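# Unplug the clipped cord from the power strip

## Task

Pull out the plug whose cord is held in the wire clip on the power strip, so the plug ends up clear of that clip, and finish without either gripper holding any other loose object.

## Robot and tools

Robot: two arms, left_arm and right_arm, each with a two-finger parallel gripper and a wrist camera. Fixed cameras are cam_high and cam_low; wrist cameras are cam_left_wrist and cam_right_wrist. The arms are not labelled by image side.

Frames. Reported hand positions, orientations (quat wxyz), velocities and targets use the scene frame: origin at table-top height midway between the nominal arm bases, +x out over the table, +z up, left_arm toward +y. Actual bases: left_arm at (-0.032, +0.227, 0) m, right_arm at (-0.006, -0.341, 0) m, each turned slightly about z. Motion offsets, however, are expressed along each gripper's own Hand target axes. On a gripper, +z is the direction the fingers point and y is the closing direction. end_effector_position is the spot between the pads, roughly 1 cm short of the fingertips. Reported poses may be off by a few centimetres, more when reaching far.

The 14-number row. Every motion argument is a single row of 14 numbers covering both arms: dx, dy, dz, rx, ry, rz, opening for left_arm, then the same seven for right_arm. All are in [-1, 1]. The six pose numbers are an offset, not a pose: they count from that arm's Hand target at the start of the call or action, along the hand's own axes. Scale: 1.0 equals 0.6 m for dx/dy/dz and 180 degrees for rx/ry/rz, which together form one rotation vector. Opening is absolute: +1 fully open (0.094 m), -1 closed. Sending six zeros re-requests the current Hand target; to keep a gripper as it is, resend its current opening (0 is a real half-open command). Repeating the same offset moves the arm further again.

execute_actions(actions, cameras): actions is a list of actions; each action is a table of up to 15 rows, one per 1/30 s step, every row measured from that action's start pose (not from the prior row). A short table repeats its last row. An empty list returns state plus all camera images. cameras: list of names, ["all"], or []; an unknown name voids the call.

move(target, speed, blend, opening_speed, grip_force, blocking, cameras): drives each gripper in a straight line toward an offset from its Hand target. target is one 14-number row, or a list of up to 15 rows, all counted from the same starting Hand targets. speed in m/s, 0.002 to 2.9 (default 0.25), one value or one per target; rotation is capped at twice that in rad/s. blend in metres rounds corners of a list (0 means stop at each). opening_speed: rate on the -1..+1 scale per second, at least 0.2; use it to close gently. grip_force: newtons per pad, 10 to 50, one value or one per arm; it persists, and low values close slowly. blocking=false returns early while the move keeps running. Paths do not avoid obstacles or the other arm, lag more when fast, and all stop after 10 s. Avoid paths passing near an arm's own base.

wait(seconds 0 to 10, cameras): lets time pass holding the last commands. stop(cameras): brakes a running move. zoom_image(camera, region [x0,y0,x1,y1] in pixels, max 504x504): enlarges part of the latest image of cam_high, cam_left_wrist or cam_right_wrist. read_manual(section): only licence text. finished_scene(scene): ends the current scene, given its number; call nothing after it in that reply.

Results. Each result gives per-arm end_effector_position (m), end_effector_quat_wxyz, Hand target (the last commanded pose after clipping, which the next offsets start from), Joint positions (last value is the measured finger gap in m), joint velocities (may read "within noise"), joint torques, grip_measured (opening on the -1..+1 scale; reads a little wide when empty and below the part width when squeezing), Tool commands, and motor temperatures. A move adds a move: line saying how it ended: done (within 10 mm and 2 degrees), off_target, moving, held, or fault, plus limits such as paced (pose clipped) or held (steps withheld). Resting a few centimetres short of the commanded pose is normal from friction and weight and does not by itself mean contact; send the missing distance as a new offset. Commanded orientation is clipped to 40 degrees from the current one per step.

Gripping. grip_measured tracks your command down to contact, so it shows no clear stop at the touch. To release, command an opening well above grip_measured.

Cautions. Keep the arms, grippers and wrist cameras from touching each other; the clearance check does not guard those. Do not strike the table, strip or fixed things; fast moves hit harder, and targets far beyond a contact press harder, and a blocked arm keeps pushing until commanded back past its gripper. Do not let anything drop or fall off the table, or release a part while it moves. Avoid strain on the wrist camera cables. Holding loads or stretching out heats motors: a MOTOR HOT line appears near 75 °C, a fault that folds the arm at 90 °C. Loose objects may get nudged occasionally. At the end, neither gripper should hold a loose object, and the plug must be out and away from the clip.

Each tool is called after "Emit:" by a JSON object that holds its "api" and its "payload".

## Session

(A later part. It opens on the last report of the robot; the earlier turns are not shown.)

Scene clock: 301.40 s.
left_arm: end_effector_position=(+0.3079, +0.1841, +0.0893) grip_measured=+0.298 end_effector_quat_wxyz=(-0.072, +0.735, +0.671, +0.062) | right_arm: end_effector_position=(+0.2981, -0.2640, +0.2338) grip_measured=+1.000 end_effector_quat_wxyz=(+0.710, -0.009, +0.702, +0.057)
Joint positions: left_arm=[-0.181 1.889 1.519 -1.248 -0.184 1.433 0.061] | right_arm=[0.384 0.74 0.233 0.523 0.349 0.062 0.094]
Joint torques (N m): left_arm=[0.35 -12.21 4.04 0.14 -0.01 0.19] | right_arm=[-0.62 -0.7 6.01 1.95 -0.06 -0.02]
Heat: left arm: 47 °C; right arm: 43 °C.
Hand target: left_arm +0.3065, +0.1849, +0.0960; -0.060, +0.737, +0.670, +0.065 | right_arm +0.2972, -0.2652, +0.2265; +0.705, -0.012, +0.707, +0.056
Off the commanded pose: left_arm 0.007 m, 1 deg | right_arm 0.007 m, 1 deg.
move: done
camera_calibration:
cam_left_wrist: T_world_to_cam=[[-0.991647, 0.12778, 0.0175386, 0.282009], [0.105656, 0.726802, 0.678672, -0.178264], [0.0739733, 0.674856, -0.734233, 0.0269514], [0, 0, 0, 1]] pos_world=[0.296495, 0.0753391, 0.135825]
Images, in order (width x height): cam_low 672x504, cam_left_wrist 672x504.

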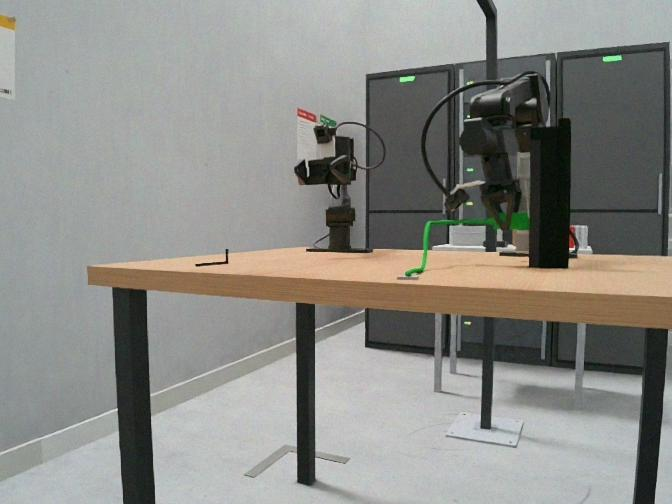

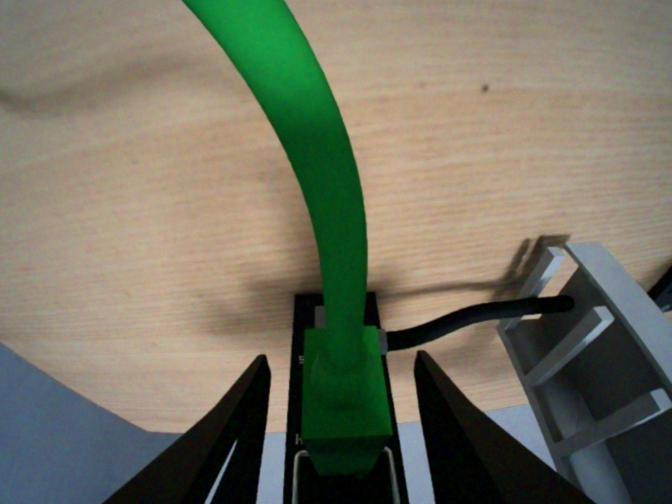

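Emit:
{"api": "move", "payload": {"target": [[0.0026,0,-0.0148,0,0,0,0.3,0,0,0,0,0,0,1],[0.0026,0,-0.0148,0,0,0,-0.7,0,0,0,0,0,0,1]], "speed": 0.04, "opening_speed": 0.7, "cameras": ["cam_left_wrist","cam_low"]}}

Emit:
{"api": "zoom_image", "payload": {"camera": "cam_low", "region": [430, 120, 570, 280]}}

Scene clock: 308.13 s.
left_arm: end_effector_position=(+0.3069, +0.1843, +0.0911) grip_measured=-0.511 end_effector_quat_wxyz=(-0.072, +0.738, +0.668, +0.062) | right_arm: end_effector_position=(+0.2981, -0.2640, +0.2338) grip_measured=+1.000 end_effector_quat_wxyz=(+0.710, -0.009, +0.702, +0.057)
Joint positions: left_arm=[-0.181 1.884 1.519 -1.253 -0.184 1.44 0.023] | right_arm=[0.384 0.74 0.233 0.523 0.349 0.062 0.094]
Joint torques (N m): left_arm=[0.38 -12.05 6.58 -0.08 0.01 0.16] | right_arm=[-0.61 -0.69 6.04 1.95 -0.06 -0.03]
Heat: left arm: 46 °C; right arm: 43 °C.
Hand target: left_arm +0.3065, +0.1849, +0.1051; -0.060, +0.737, +0.670, +0.065 | right_arm +0.2972, -0.2652, +0.2265; +0.705, -0.012, +0.707, +0.056
Off the commanded pose: left_arm 0.014 m, 1 deg | right_arm 0.007 m, 1 deg.
move: off_target (left_arm); target 2's new opening was sent with left_arm's hand 0.014 m and 2 deg from that target
camera_calibration:
cam_left_wrist: T_world_to_cam=[[-0.990747, 0.13447, 0.0184089, 0.279347], [0.111166, 0.726166, 0.678472, -0.181148], [0.0778666, 0.674241, -0.734395, 0.0270486], [0, 0, 0, 1]] pos_world=[0.294794, 0.075742, 0.137625]
Images, in order (width x height): cam_low 672x504, cam_left_wrist 672x504.

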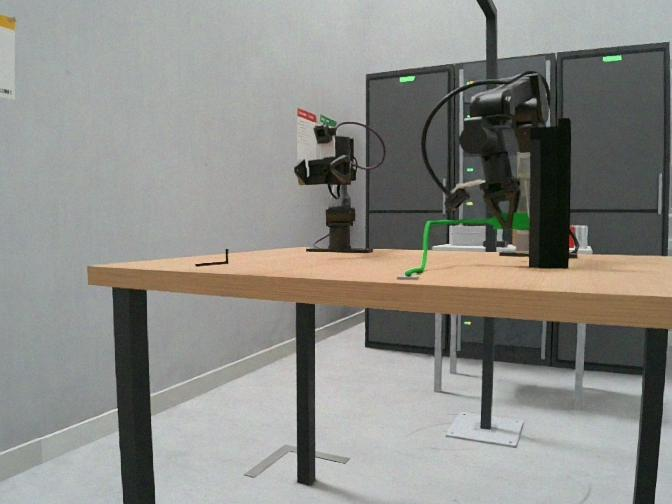

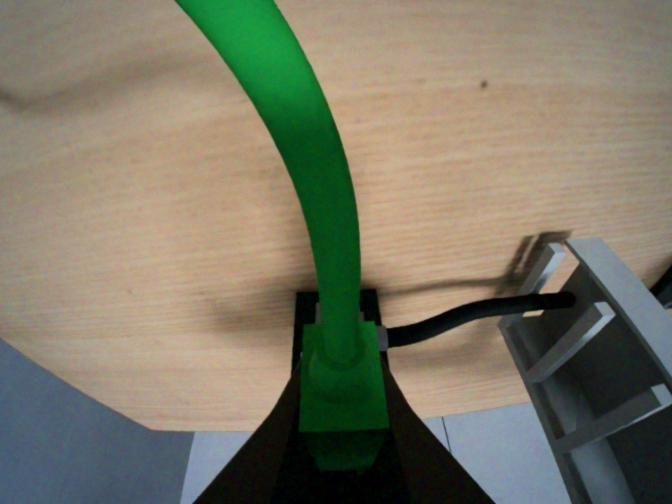

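Scaled by 3.150 from the camera's 672x504 image, which has a finer 960x720 frame.

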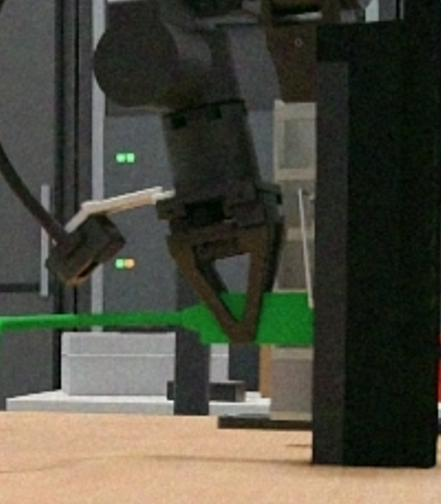

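Emit:
{"api": "move", "payload": {"target": [-0.1412,0.0001,-0.0151,0,-0.0556,0,-0.7,0,0,0,0,0,0,1], "speed": 0.05, "cameras": ["cam_low"]}}

Emit:
{"api": "zoom_image", "payload": {"camera": "cam_low", "region": [430, 120, 570, 280]}}

Scene clock: 319.07 s.
left_arm: end_effector_position=(+0.2930, +0.1071, +0.0917) grip_measured=-0.514 end_effector_quat_wxyz=(-0.019, +0.741, +0.672, +0.008) | right_arm: end_effector_position=(+0.2981, -0.2640, +0.2338) grip_measured=+1.000 end_effector_quat_wxyz=(+0.710, -0.009, +0.702, +0.057)
Joint positions: left_arm=[-0.328 1.888 1.54 -1.249 -0.031 1.296 0.023] | right_arm=[0.384 0.74 0.233 0.523 0.349 0.062 0.094]
Joint torques (N m): left_arm=[0.2 -9.26 7.94 0.1 0.27 0.08] | right_arm=[-0.58 -0.66 6.04 1.94 -0.07 -0.04]
Heat: left arm: 46 °C; right arm: 44 °C.
Hand target: left_arm +0.2984, +0.1003, +0.0990; -0.002, +0.740, +0.672, +0.001 | right_arm +0.2972, -0.2652, +0.2265; +0.705, -0.012, +0.707, +0.056
Off the commanded pose: left_arm 0.011 m, 2 deg | right_arm 0.007 m, 1 deg.
move: off_target (left_arm)
Images, in order (width x height): cam_low 672x504.

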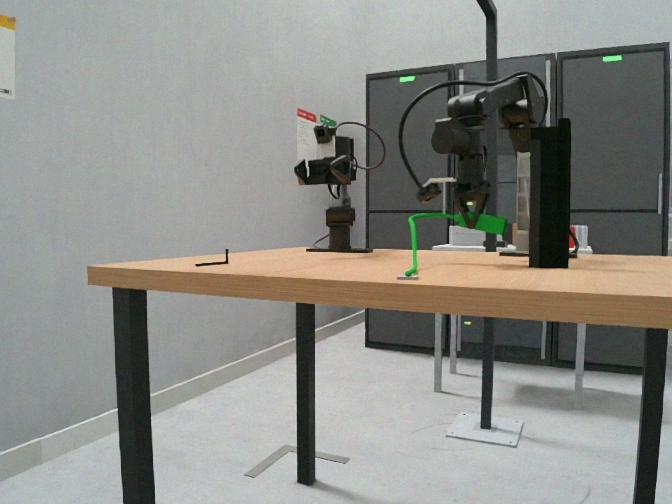

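Scaled by 3.150 from the camera's 672x504 image, which has a finer 960x720 frame.

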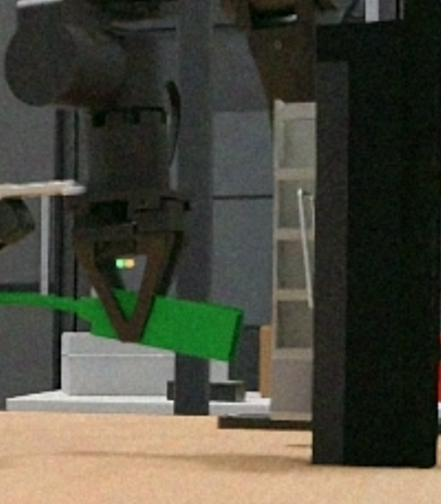

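Emit:
{"api": "move", "payload": {"target": [-0.051,-0.0007,0.0813,0,0.0556,0,-0.7,0,0,0,0,0,0,1], "speed": 0.07, "grip_force": [25, 50], "cameras": ["cam_low"]}}

Emit:
{"api": "zoom_image", "payload": {"camera": "cam_low", "region": [410, 170, 530, 290]}}

Scene clock: 329.67 s.
left_arm: end_effector_position=(+0.2944, +0.0742, +0.0511) grip_measured=-0.504 end_effector_quat_wxyz=(-0.062, +0.735, +0.672, +0.066) | right_arm: end_effector_position=(+0.2981, -0.2640, +0.2338) grip_measured=+1.000 end_effector_quat_wxyz=(+0.710, -0.009, +0.702, +0.057)
Joint positions: left_arm=[-0.478 2.014 1.54 -1.175 -0.163 1.132 0.023] | right_arm=[0.384 0.74 0.233 0.523 0.349 0.062 0.094]
Joint torques (N m): left_arm=[-0.79 -9.31 5.86 0.11 -0.07 0.04] | right_arm=[-0.61 -0.69 6.02 1.96 -0.06 -0.03]
Heat: left arm: 45 °C; right arm: 44 °C.
Hand target: left_arm +0.2951, +0.0701, +0.0502; -0.060, +0.737, +0.670, +0.065 | right_arm +0.2972, -0.2652, +0.2266; +0.705, -0.012, +0.707, +0.056
Off the commanded pose: left_arm 0.004 m, 0 deg | right_arm 0.007 m, 1 deg.
grip_force (N): 25, 50
move: done
Images, in order (width x height): cam_low 672x504.

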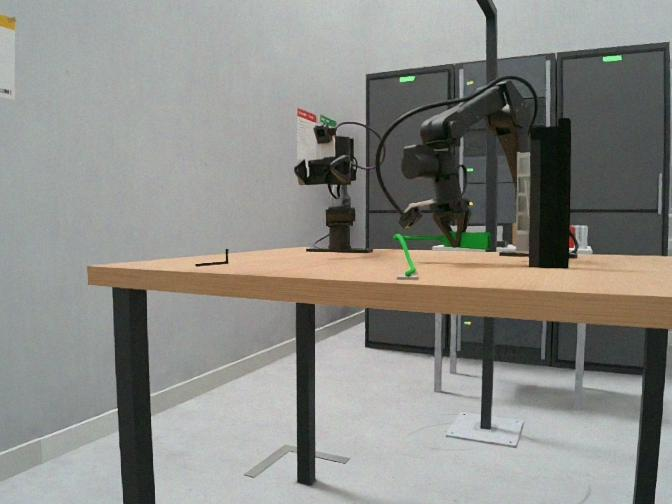

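Scaled by 4.200 from the camera's 672x504 image, which has a finer 960x720 frame.

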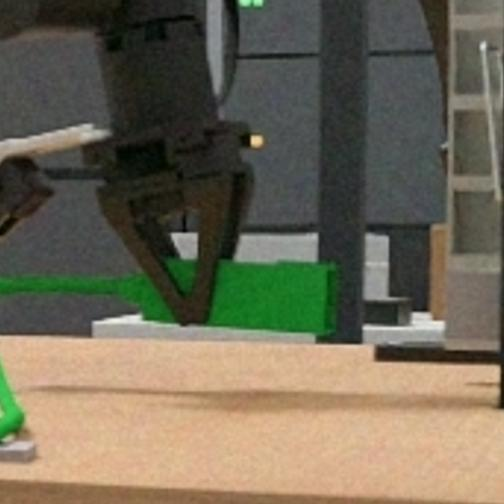

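Emit:
{"api": "move", "payload": {"target": [-0.0088,0.0001,0.0492,0,0,0,-0.7,0,0,0,0,0,0,1], "speed": 0.05, "cameras": ["cam_low"]}}

Emit:
{"api": "zoom_image", "payload": {"camera": "cam_low", "region": [410, 170, 530, 290]}}

Scene clock: 334.77 s.
left_arm: end_effector_position=(+0.2985, +0.0718, +0.0254) grip_measured=-0.504 end_effector_quat_wxyz=(-0.055, +0.735, +0.673, +0.068) | right_arm: end_effector_position=(+0.2981, -0.2640, +0.2338) grip_measured=+1.000 end_effector_quat_wxyz=(+0.710, -0.009, +0.702, +0.057)
Joint positions: left_arm=[-0.478 2.046 1.482 -1.071 -0.163 1.132 0.023] | right_arm=[0.384 0.74 0.233 0.523 0.349 0.062 0.094]
Joint torques (N m): left_arm=[-0.7 -9.65 4.41 0.18 -0.07 0.04] | right_arm=[-0.62 -0.69 6 1.96 -0.08 -0.02]
Heat: left arm: 45 °C; right arm: 44 °C.
Hand target: left_arm +0.2950, +0.0701, +0.0201; -0.060, +0.737, +0.670, +0.065 | right_arm +0.2972, -0.2652, +0.2266; +0.705, -0.012, +0.707, +0.056
Off the commanded pose: left_arm 0.006 m, 1 deg | right_arm 0.007 m, 1 deg.
grip_force (N): 25, 50
move: done
Images, in order (width x height): cam_low 672x504.

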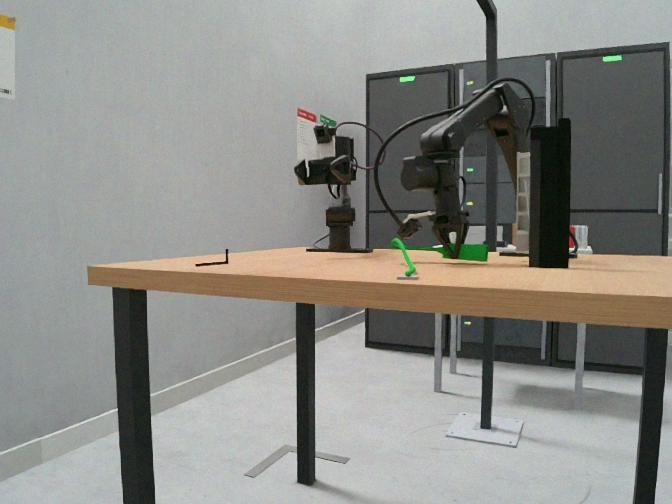

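Scaled by 4.200 from the camera's 672x504 image, which has a finer 960x720 frame.

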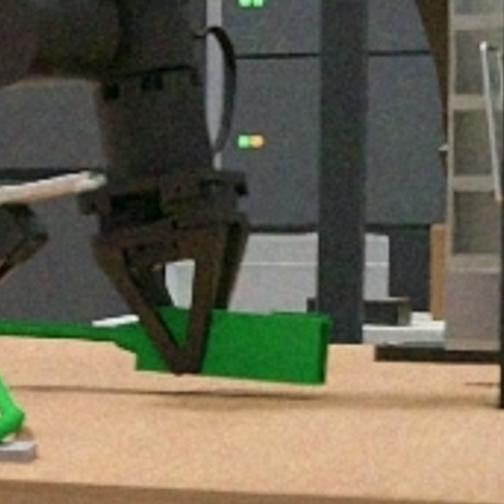

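Emit:
{"api": "move", "payload": {"target": [-0.0023,0,0.0131,0,0.012,0,-0.7,0,0,0,0,0,0,1], "speed": 0.03, "cameras": ["cam_low"]}}

Emit:
{"api": "zoom_image", "payload": {"camera": "cam_low", "region": [410, 170, 530, 290]}}

Scene clock: 338.87 s.
left_arm: end_effector_position=(+0.2981, +0.0716, +0.0175) grip_measured=-0.504 end_effector_quat_wxyz=(-0.067, +0.734, +0.671, +0.079) | right_arm: end_effector_position=(+0.2981, -0.2640, +0.2338) grip_measured=+1.000 end_effector_quat_wxyz=(+0.710, -0.009, +0.702, +0.057)
Joint positions: left_arm=[-0.493 2.071 1.482 -1.064 -0.191 1.115 0.023] | right_arm=[0.384 0.74 0.233 0.523 0.349 0.062 0.094]
Joint torques (N m): left_arm=[-0.65 -9.46 4.45 0.1 -0.14 0] | right_arm=[-0.62 -0.7 6 1.96 -0.07 -0.02]
Heat: left arm: 45 °C; right arm: 44 °C.
Hand target: left_arm +0.2951, +0.0702, +0.0122; -0.073, +0.736, +0.669, +0.079 | right_arm +0.2972, -0.2652, +0.2266; +0.705, -0.012, +0.707, +0.056
Off the commanded pose: left_arm 0.006 m, 1 deg | right_arm 0.007 m, 1 deg.
grip_force (N): 25, 50
move: done
Images, in order (width x height): cam_low 672x504.

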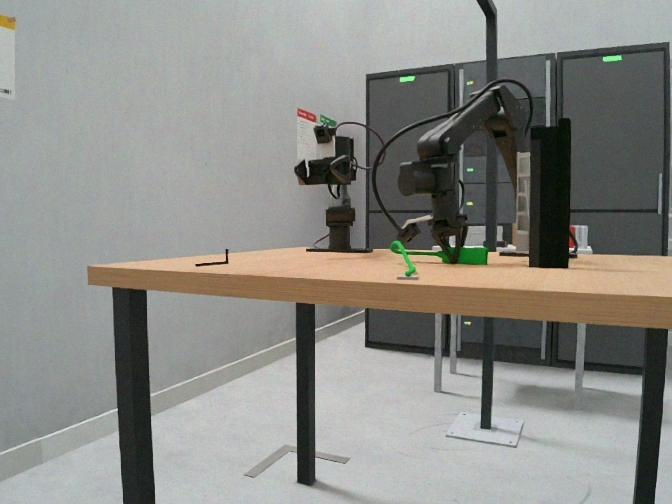

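Scaled by 4.200 from the camera's 672x504 image, which has a finer 960x720 frame.

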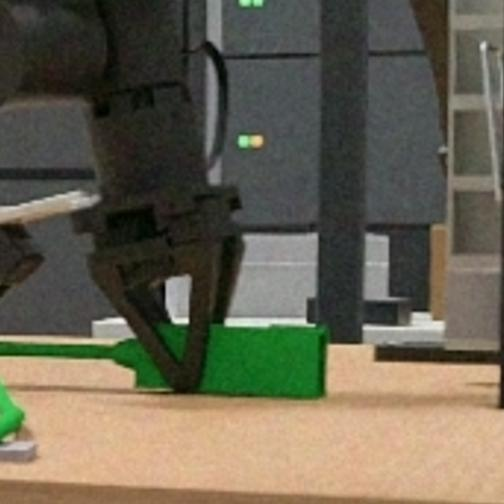

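Emit:
{"api": "move", "payload": {"target": [-0.001,0,0.006,0,0.01,0,-0.7,0,0,0,0,0,0,1], "speed": 0.03, "cameras": ["cam_low"]}}

Emit:
{"api": "zoom_image", "payload": {"camera": "cam_low", "region": [410, 170, 530, 290]}}

Scene clock: 343.63 s.
left_arm: end_effector_position=(+0.2978, +0.0719, +0.0157) grip_measured=-0.504 end_effector_quat_wxyz=(-0.074, +0.733, +0.670, +0.093) | right_arm: end_effector_position=(+0.2981, -0.2640, +0.2338) grip_measured=+1.000 end_effector_quat_wxyz=(+0.710, -0.009, +0.702, +0.057)
Joint positions: left_arm=[-0.507 2.079 1.482 -1.065 -0.22 1.1 0.023] | right_arm=[0.384 0.74 0.233 0.523 0.349 0.062 0.094]
Joint torques (N m): left_arm=[-0.64 -8.64 4.94 0.07 -0.18 0.01] | right_arm=[-0.61 -0.66 6.08 1.95 -0.06 -0.02]
Heat: left arm: 44 °C; right arm: 44 °C.
Hand target: left_arm +0.2951, +0.0704, +0.0086; -0.083, +0.734, +0.667, +0.091 | right_arm +0.2972, -0.2652, +0.2266; +0.705, -0.012, +0.707, +0.056
Off the commanded pose: left_arm 0.008 m, 1 deg | right_arm 0.007 m, 1 deg.
grip_force (N): 25, 50
move: done
Images, in order (width x height): cam_low 672x504.

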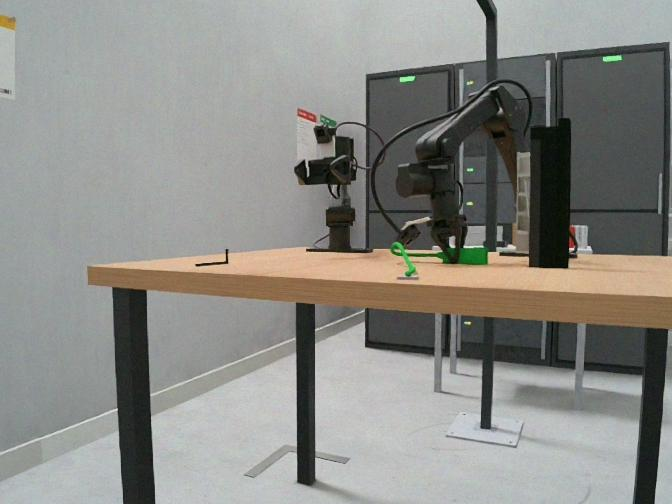

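Scaled by 4.200 from the camera's 672x504 image, which has a finer 960x720 frame.

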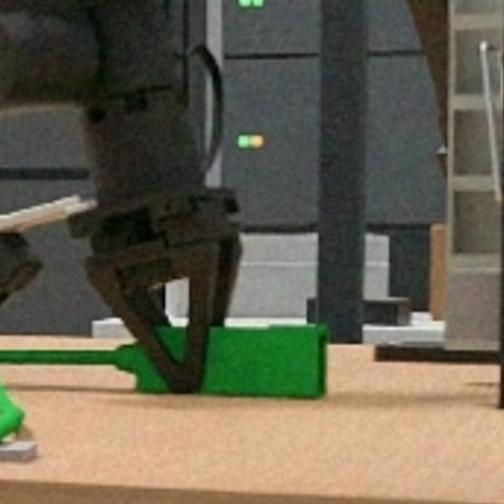

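Emit:
{"api": "move", "payload": {"target": [[0.0018,0,-0.0082,0,0,0,-0.7,0,0,0,0,0,0,1],[0.0018,0,-0.0082,0,0,0,0.1,0,0,0,0,0,0,1]], "speed": 0.03, "opening_speed": 0.4, "cameras": ["cam_low","cam_left_wrist"]}}

Emit:
{"api": "zoom_image", "payload": {"camera": "cam_low", "region": [380, 170, 530, 290]}}

Scene clock: 354.27 s.
left_arm: end_effector_position=(+0.2960, +0.0735, +0.0160) grip_measured=+0.098 end_effector_quat_wxyz=(-0.079, +0.733, +0.670, +0.093) | right_arm: end_effector_position=(+0.2981, -0.2640, +0.2338) grip_measured=+1.000 end_effector_quat_wxyz=(+0.710, -0.009, +0.702, +0.057)
Joint positions: left_arm=[-0.507 2.079 1.482 -1.075 -0.222 1.099 0.052] | right_arm=[0.384 0.74 0.233 0.523 0.349 0.062 0.094]
Joint torques (N m): left_arm=[-0.54 -9.25 5.98 -0.03 -0.17 0.02] | right_arm=[-0.61 -0.68 6.05 1.96 -0.07 -0.03]
Heat: left arm: 45 °C; right arm: 44 °C.
Hand target: left_arm +0.2950, +0.0702, +0.0136; -0.083, +0.735, +0.667, +0.091 | right_arm +0.2972, -0.2652, +0.2266; +0.705, -0.012, +0.707, +0.056
Off the commanded pose: left_arm 0.004 m, 1 deg | right_arm 0.007 m, 1 deg.
grip_force (N): 25, 50
move: done
camera_calibration:
cam_left_wrist: T_world_to_cam=[[-0.991587, 0.128935, -0.0114624, 0.285953], [0.0814667, 0.690427, 0.7188, -0.0376856], [0.100593, 0.711819, -0.695123, 0.0373017], [0, 0, 0, 1]] pos_world=[0.282865, -0.0374023, 0.0562954]
Images, in order (width x height): cam_low 672x504, cam_left_wrist 672x504.

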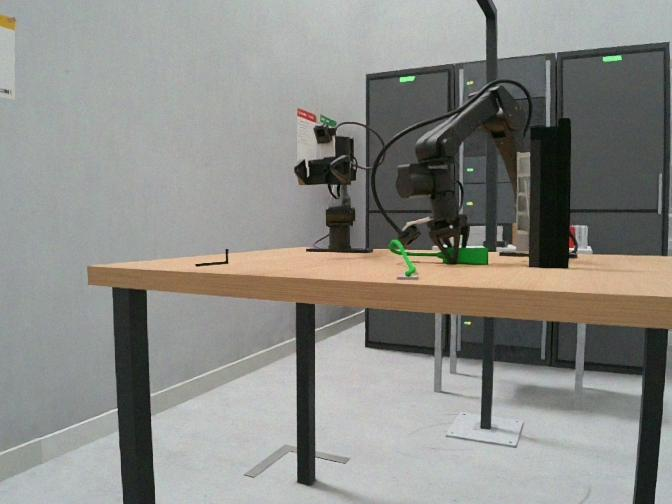

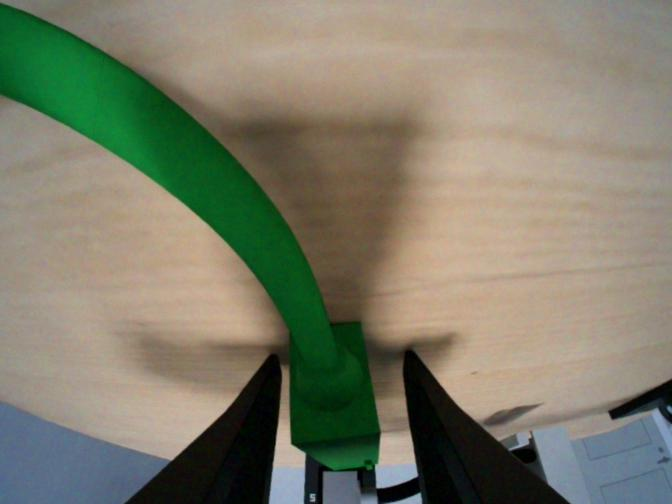

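Scaled by 3.360 from the camera's 672x504 image, which has a finer 960x720 frame.

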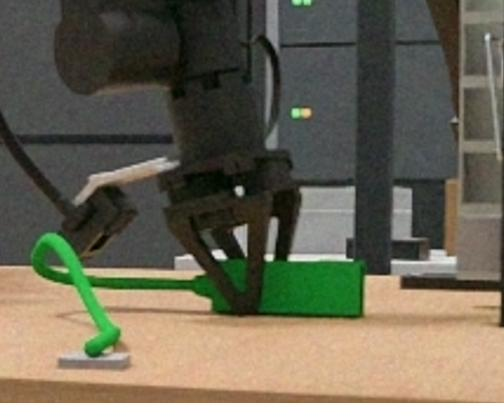

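Emit:
{"api": "move", "payload": {"target": [0.0489,0,-0.194,0,0,0,0.1,0,0,0,0,0,0,1], "speed": 0.1, "cameras": ["all"]}}

Emit:
{"api": "zoom_image", "payload": {"camera": "cam_low", "region": [380, 120, 600, 290]}}

Scene clock: 362.83 s.
left_arm: end_effector_position=(+0.2935, +0.0751, +0.1184) grip_measured=+0.098 end_effector_quat_wxyz=(-0.104, +0.733, +0.666, +0.085) | right_arm: end_effector_position=(+0.2981, -0.2640, +0.2338) grip_measured=+1.000 end_effector_quat_wxyz=(+0.710, -0.009, +0.702, +0.057)
Joint positions: left_arm=[-0.507 2.054 1.851 -1.522 -0.222 1.099 0.052] | right_arm=[0.384 0.74 0.233 0.523 0.349 0.062 0.094]
Joint torques (N m): left_arm=[-0.69 -12.78 7.58 -0.2 -0.19 0.04] | right_arm=[-0.65 -0.65 6.01 1.95 -0.06 -0.02]
Heat: left arm: 45 °C; right arm: 45 °C.
Hand target: left_arm +0.2952, +0.0702, +0.1336; -0.083, +0.735, +0.667, +0.091 | right_arm +0.2972, -0.2652, +0.2265; +0.705, -0.012, +0.707, +0.056
Off the commanded pose: left_arm 0.016 m, 2 deg | right_arm 0.007 m, 1 deg.
grip_force (N): 25, 50
move: off_target (left_arm)
camera_calibration:
cam_left_wrist: T_world_to_cam=[[-0.991021, 0.128607, 0.0365727, 0.278604], [0.114061, 0.670446, 0.733139, -0.121941], [0.0697668, 0.730728, -0.679095, 0.113379], [0, 0, 0, 1]] pos_world=[0.282101, -0.0369244, 0.156205]
cam_right_wrist: T_world_to_cam=[[0.0774082, -0.993006, -0.0891422, -0.268785], [-0.479398, 0.0413238, -0.876624, 0.412299], [0.874177, 0.110593, -0.472847, -0.0181456], [0, 0, 0, 1]] pos_world=[0.234324, -0.281936, 0.328891]

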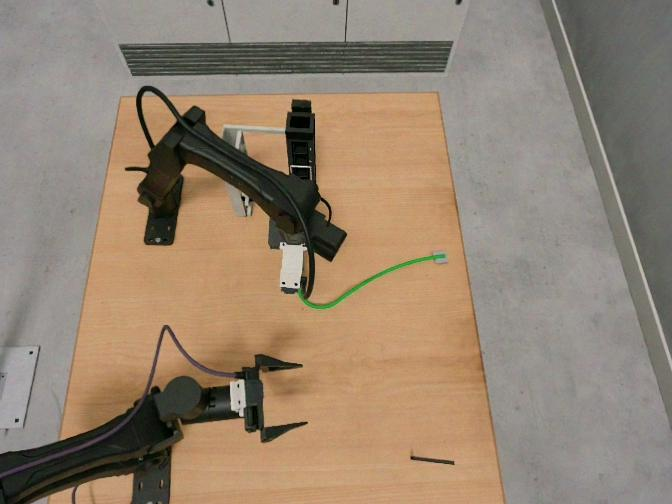

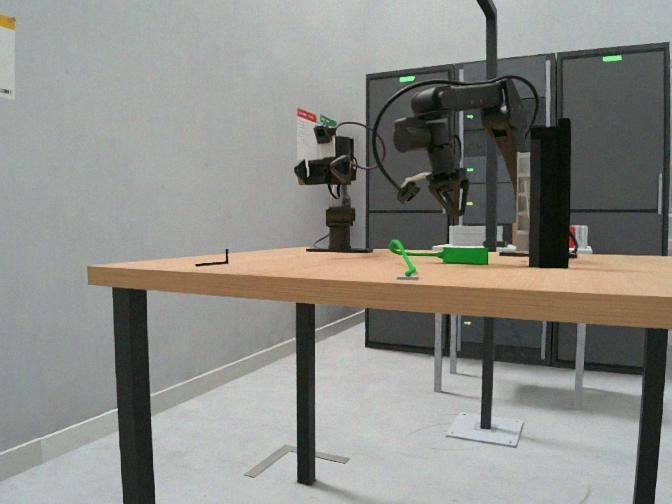

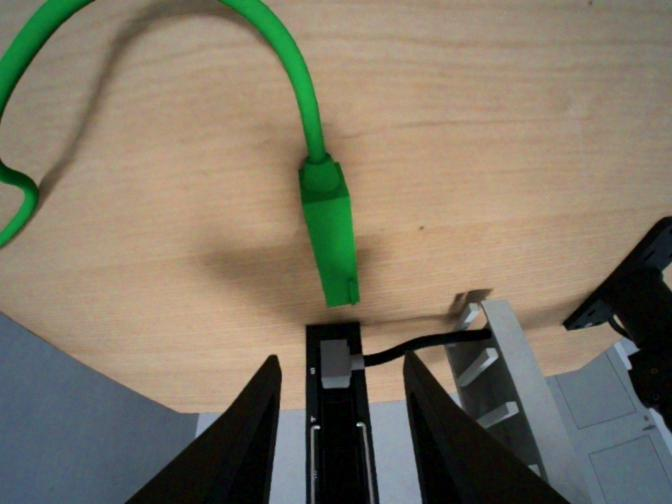

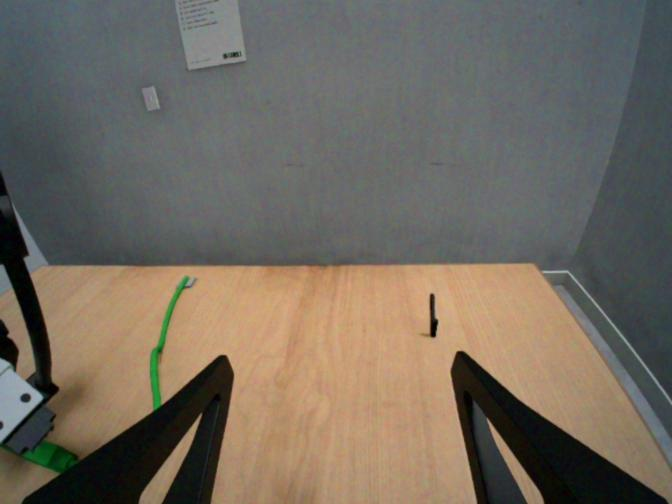

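Scaled by 2.291 from the camera's 672x504 image, which has a finer 960x720 frame.

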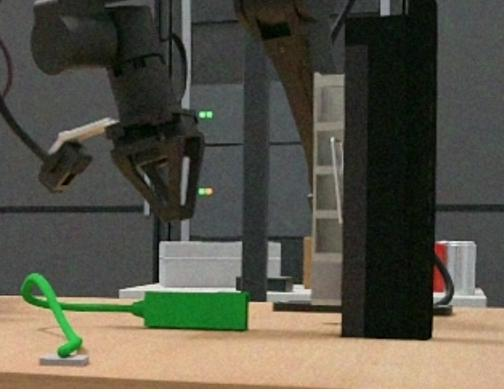

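Emit:
{"api": "finished_scene", "payload": {"scene": 2}}

The scene is finished: the task was done.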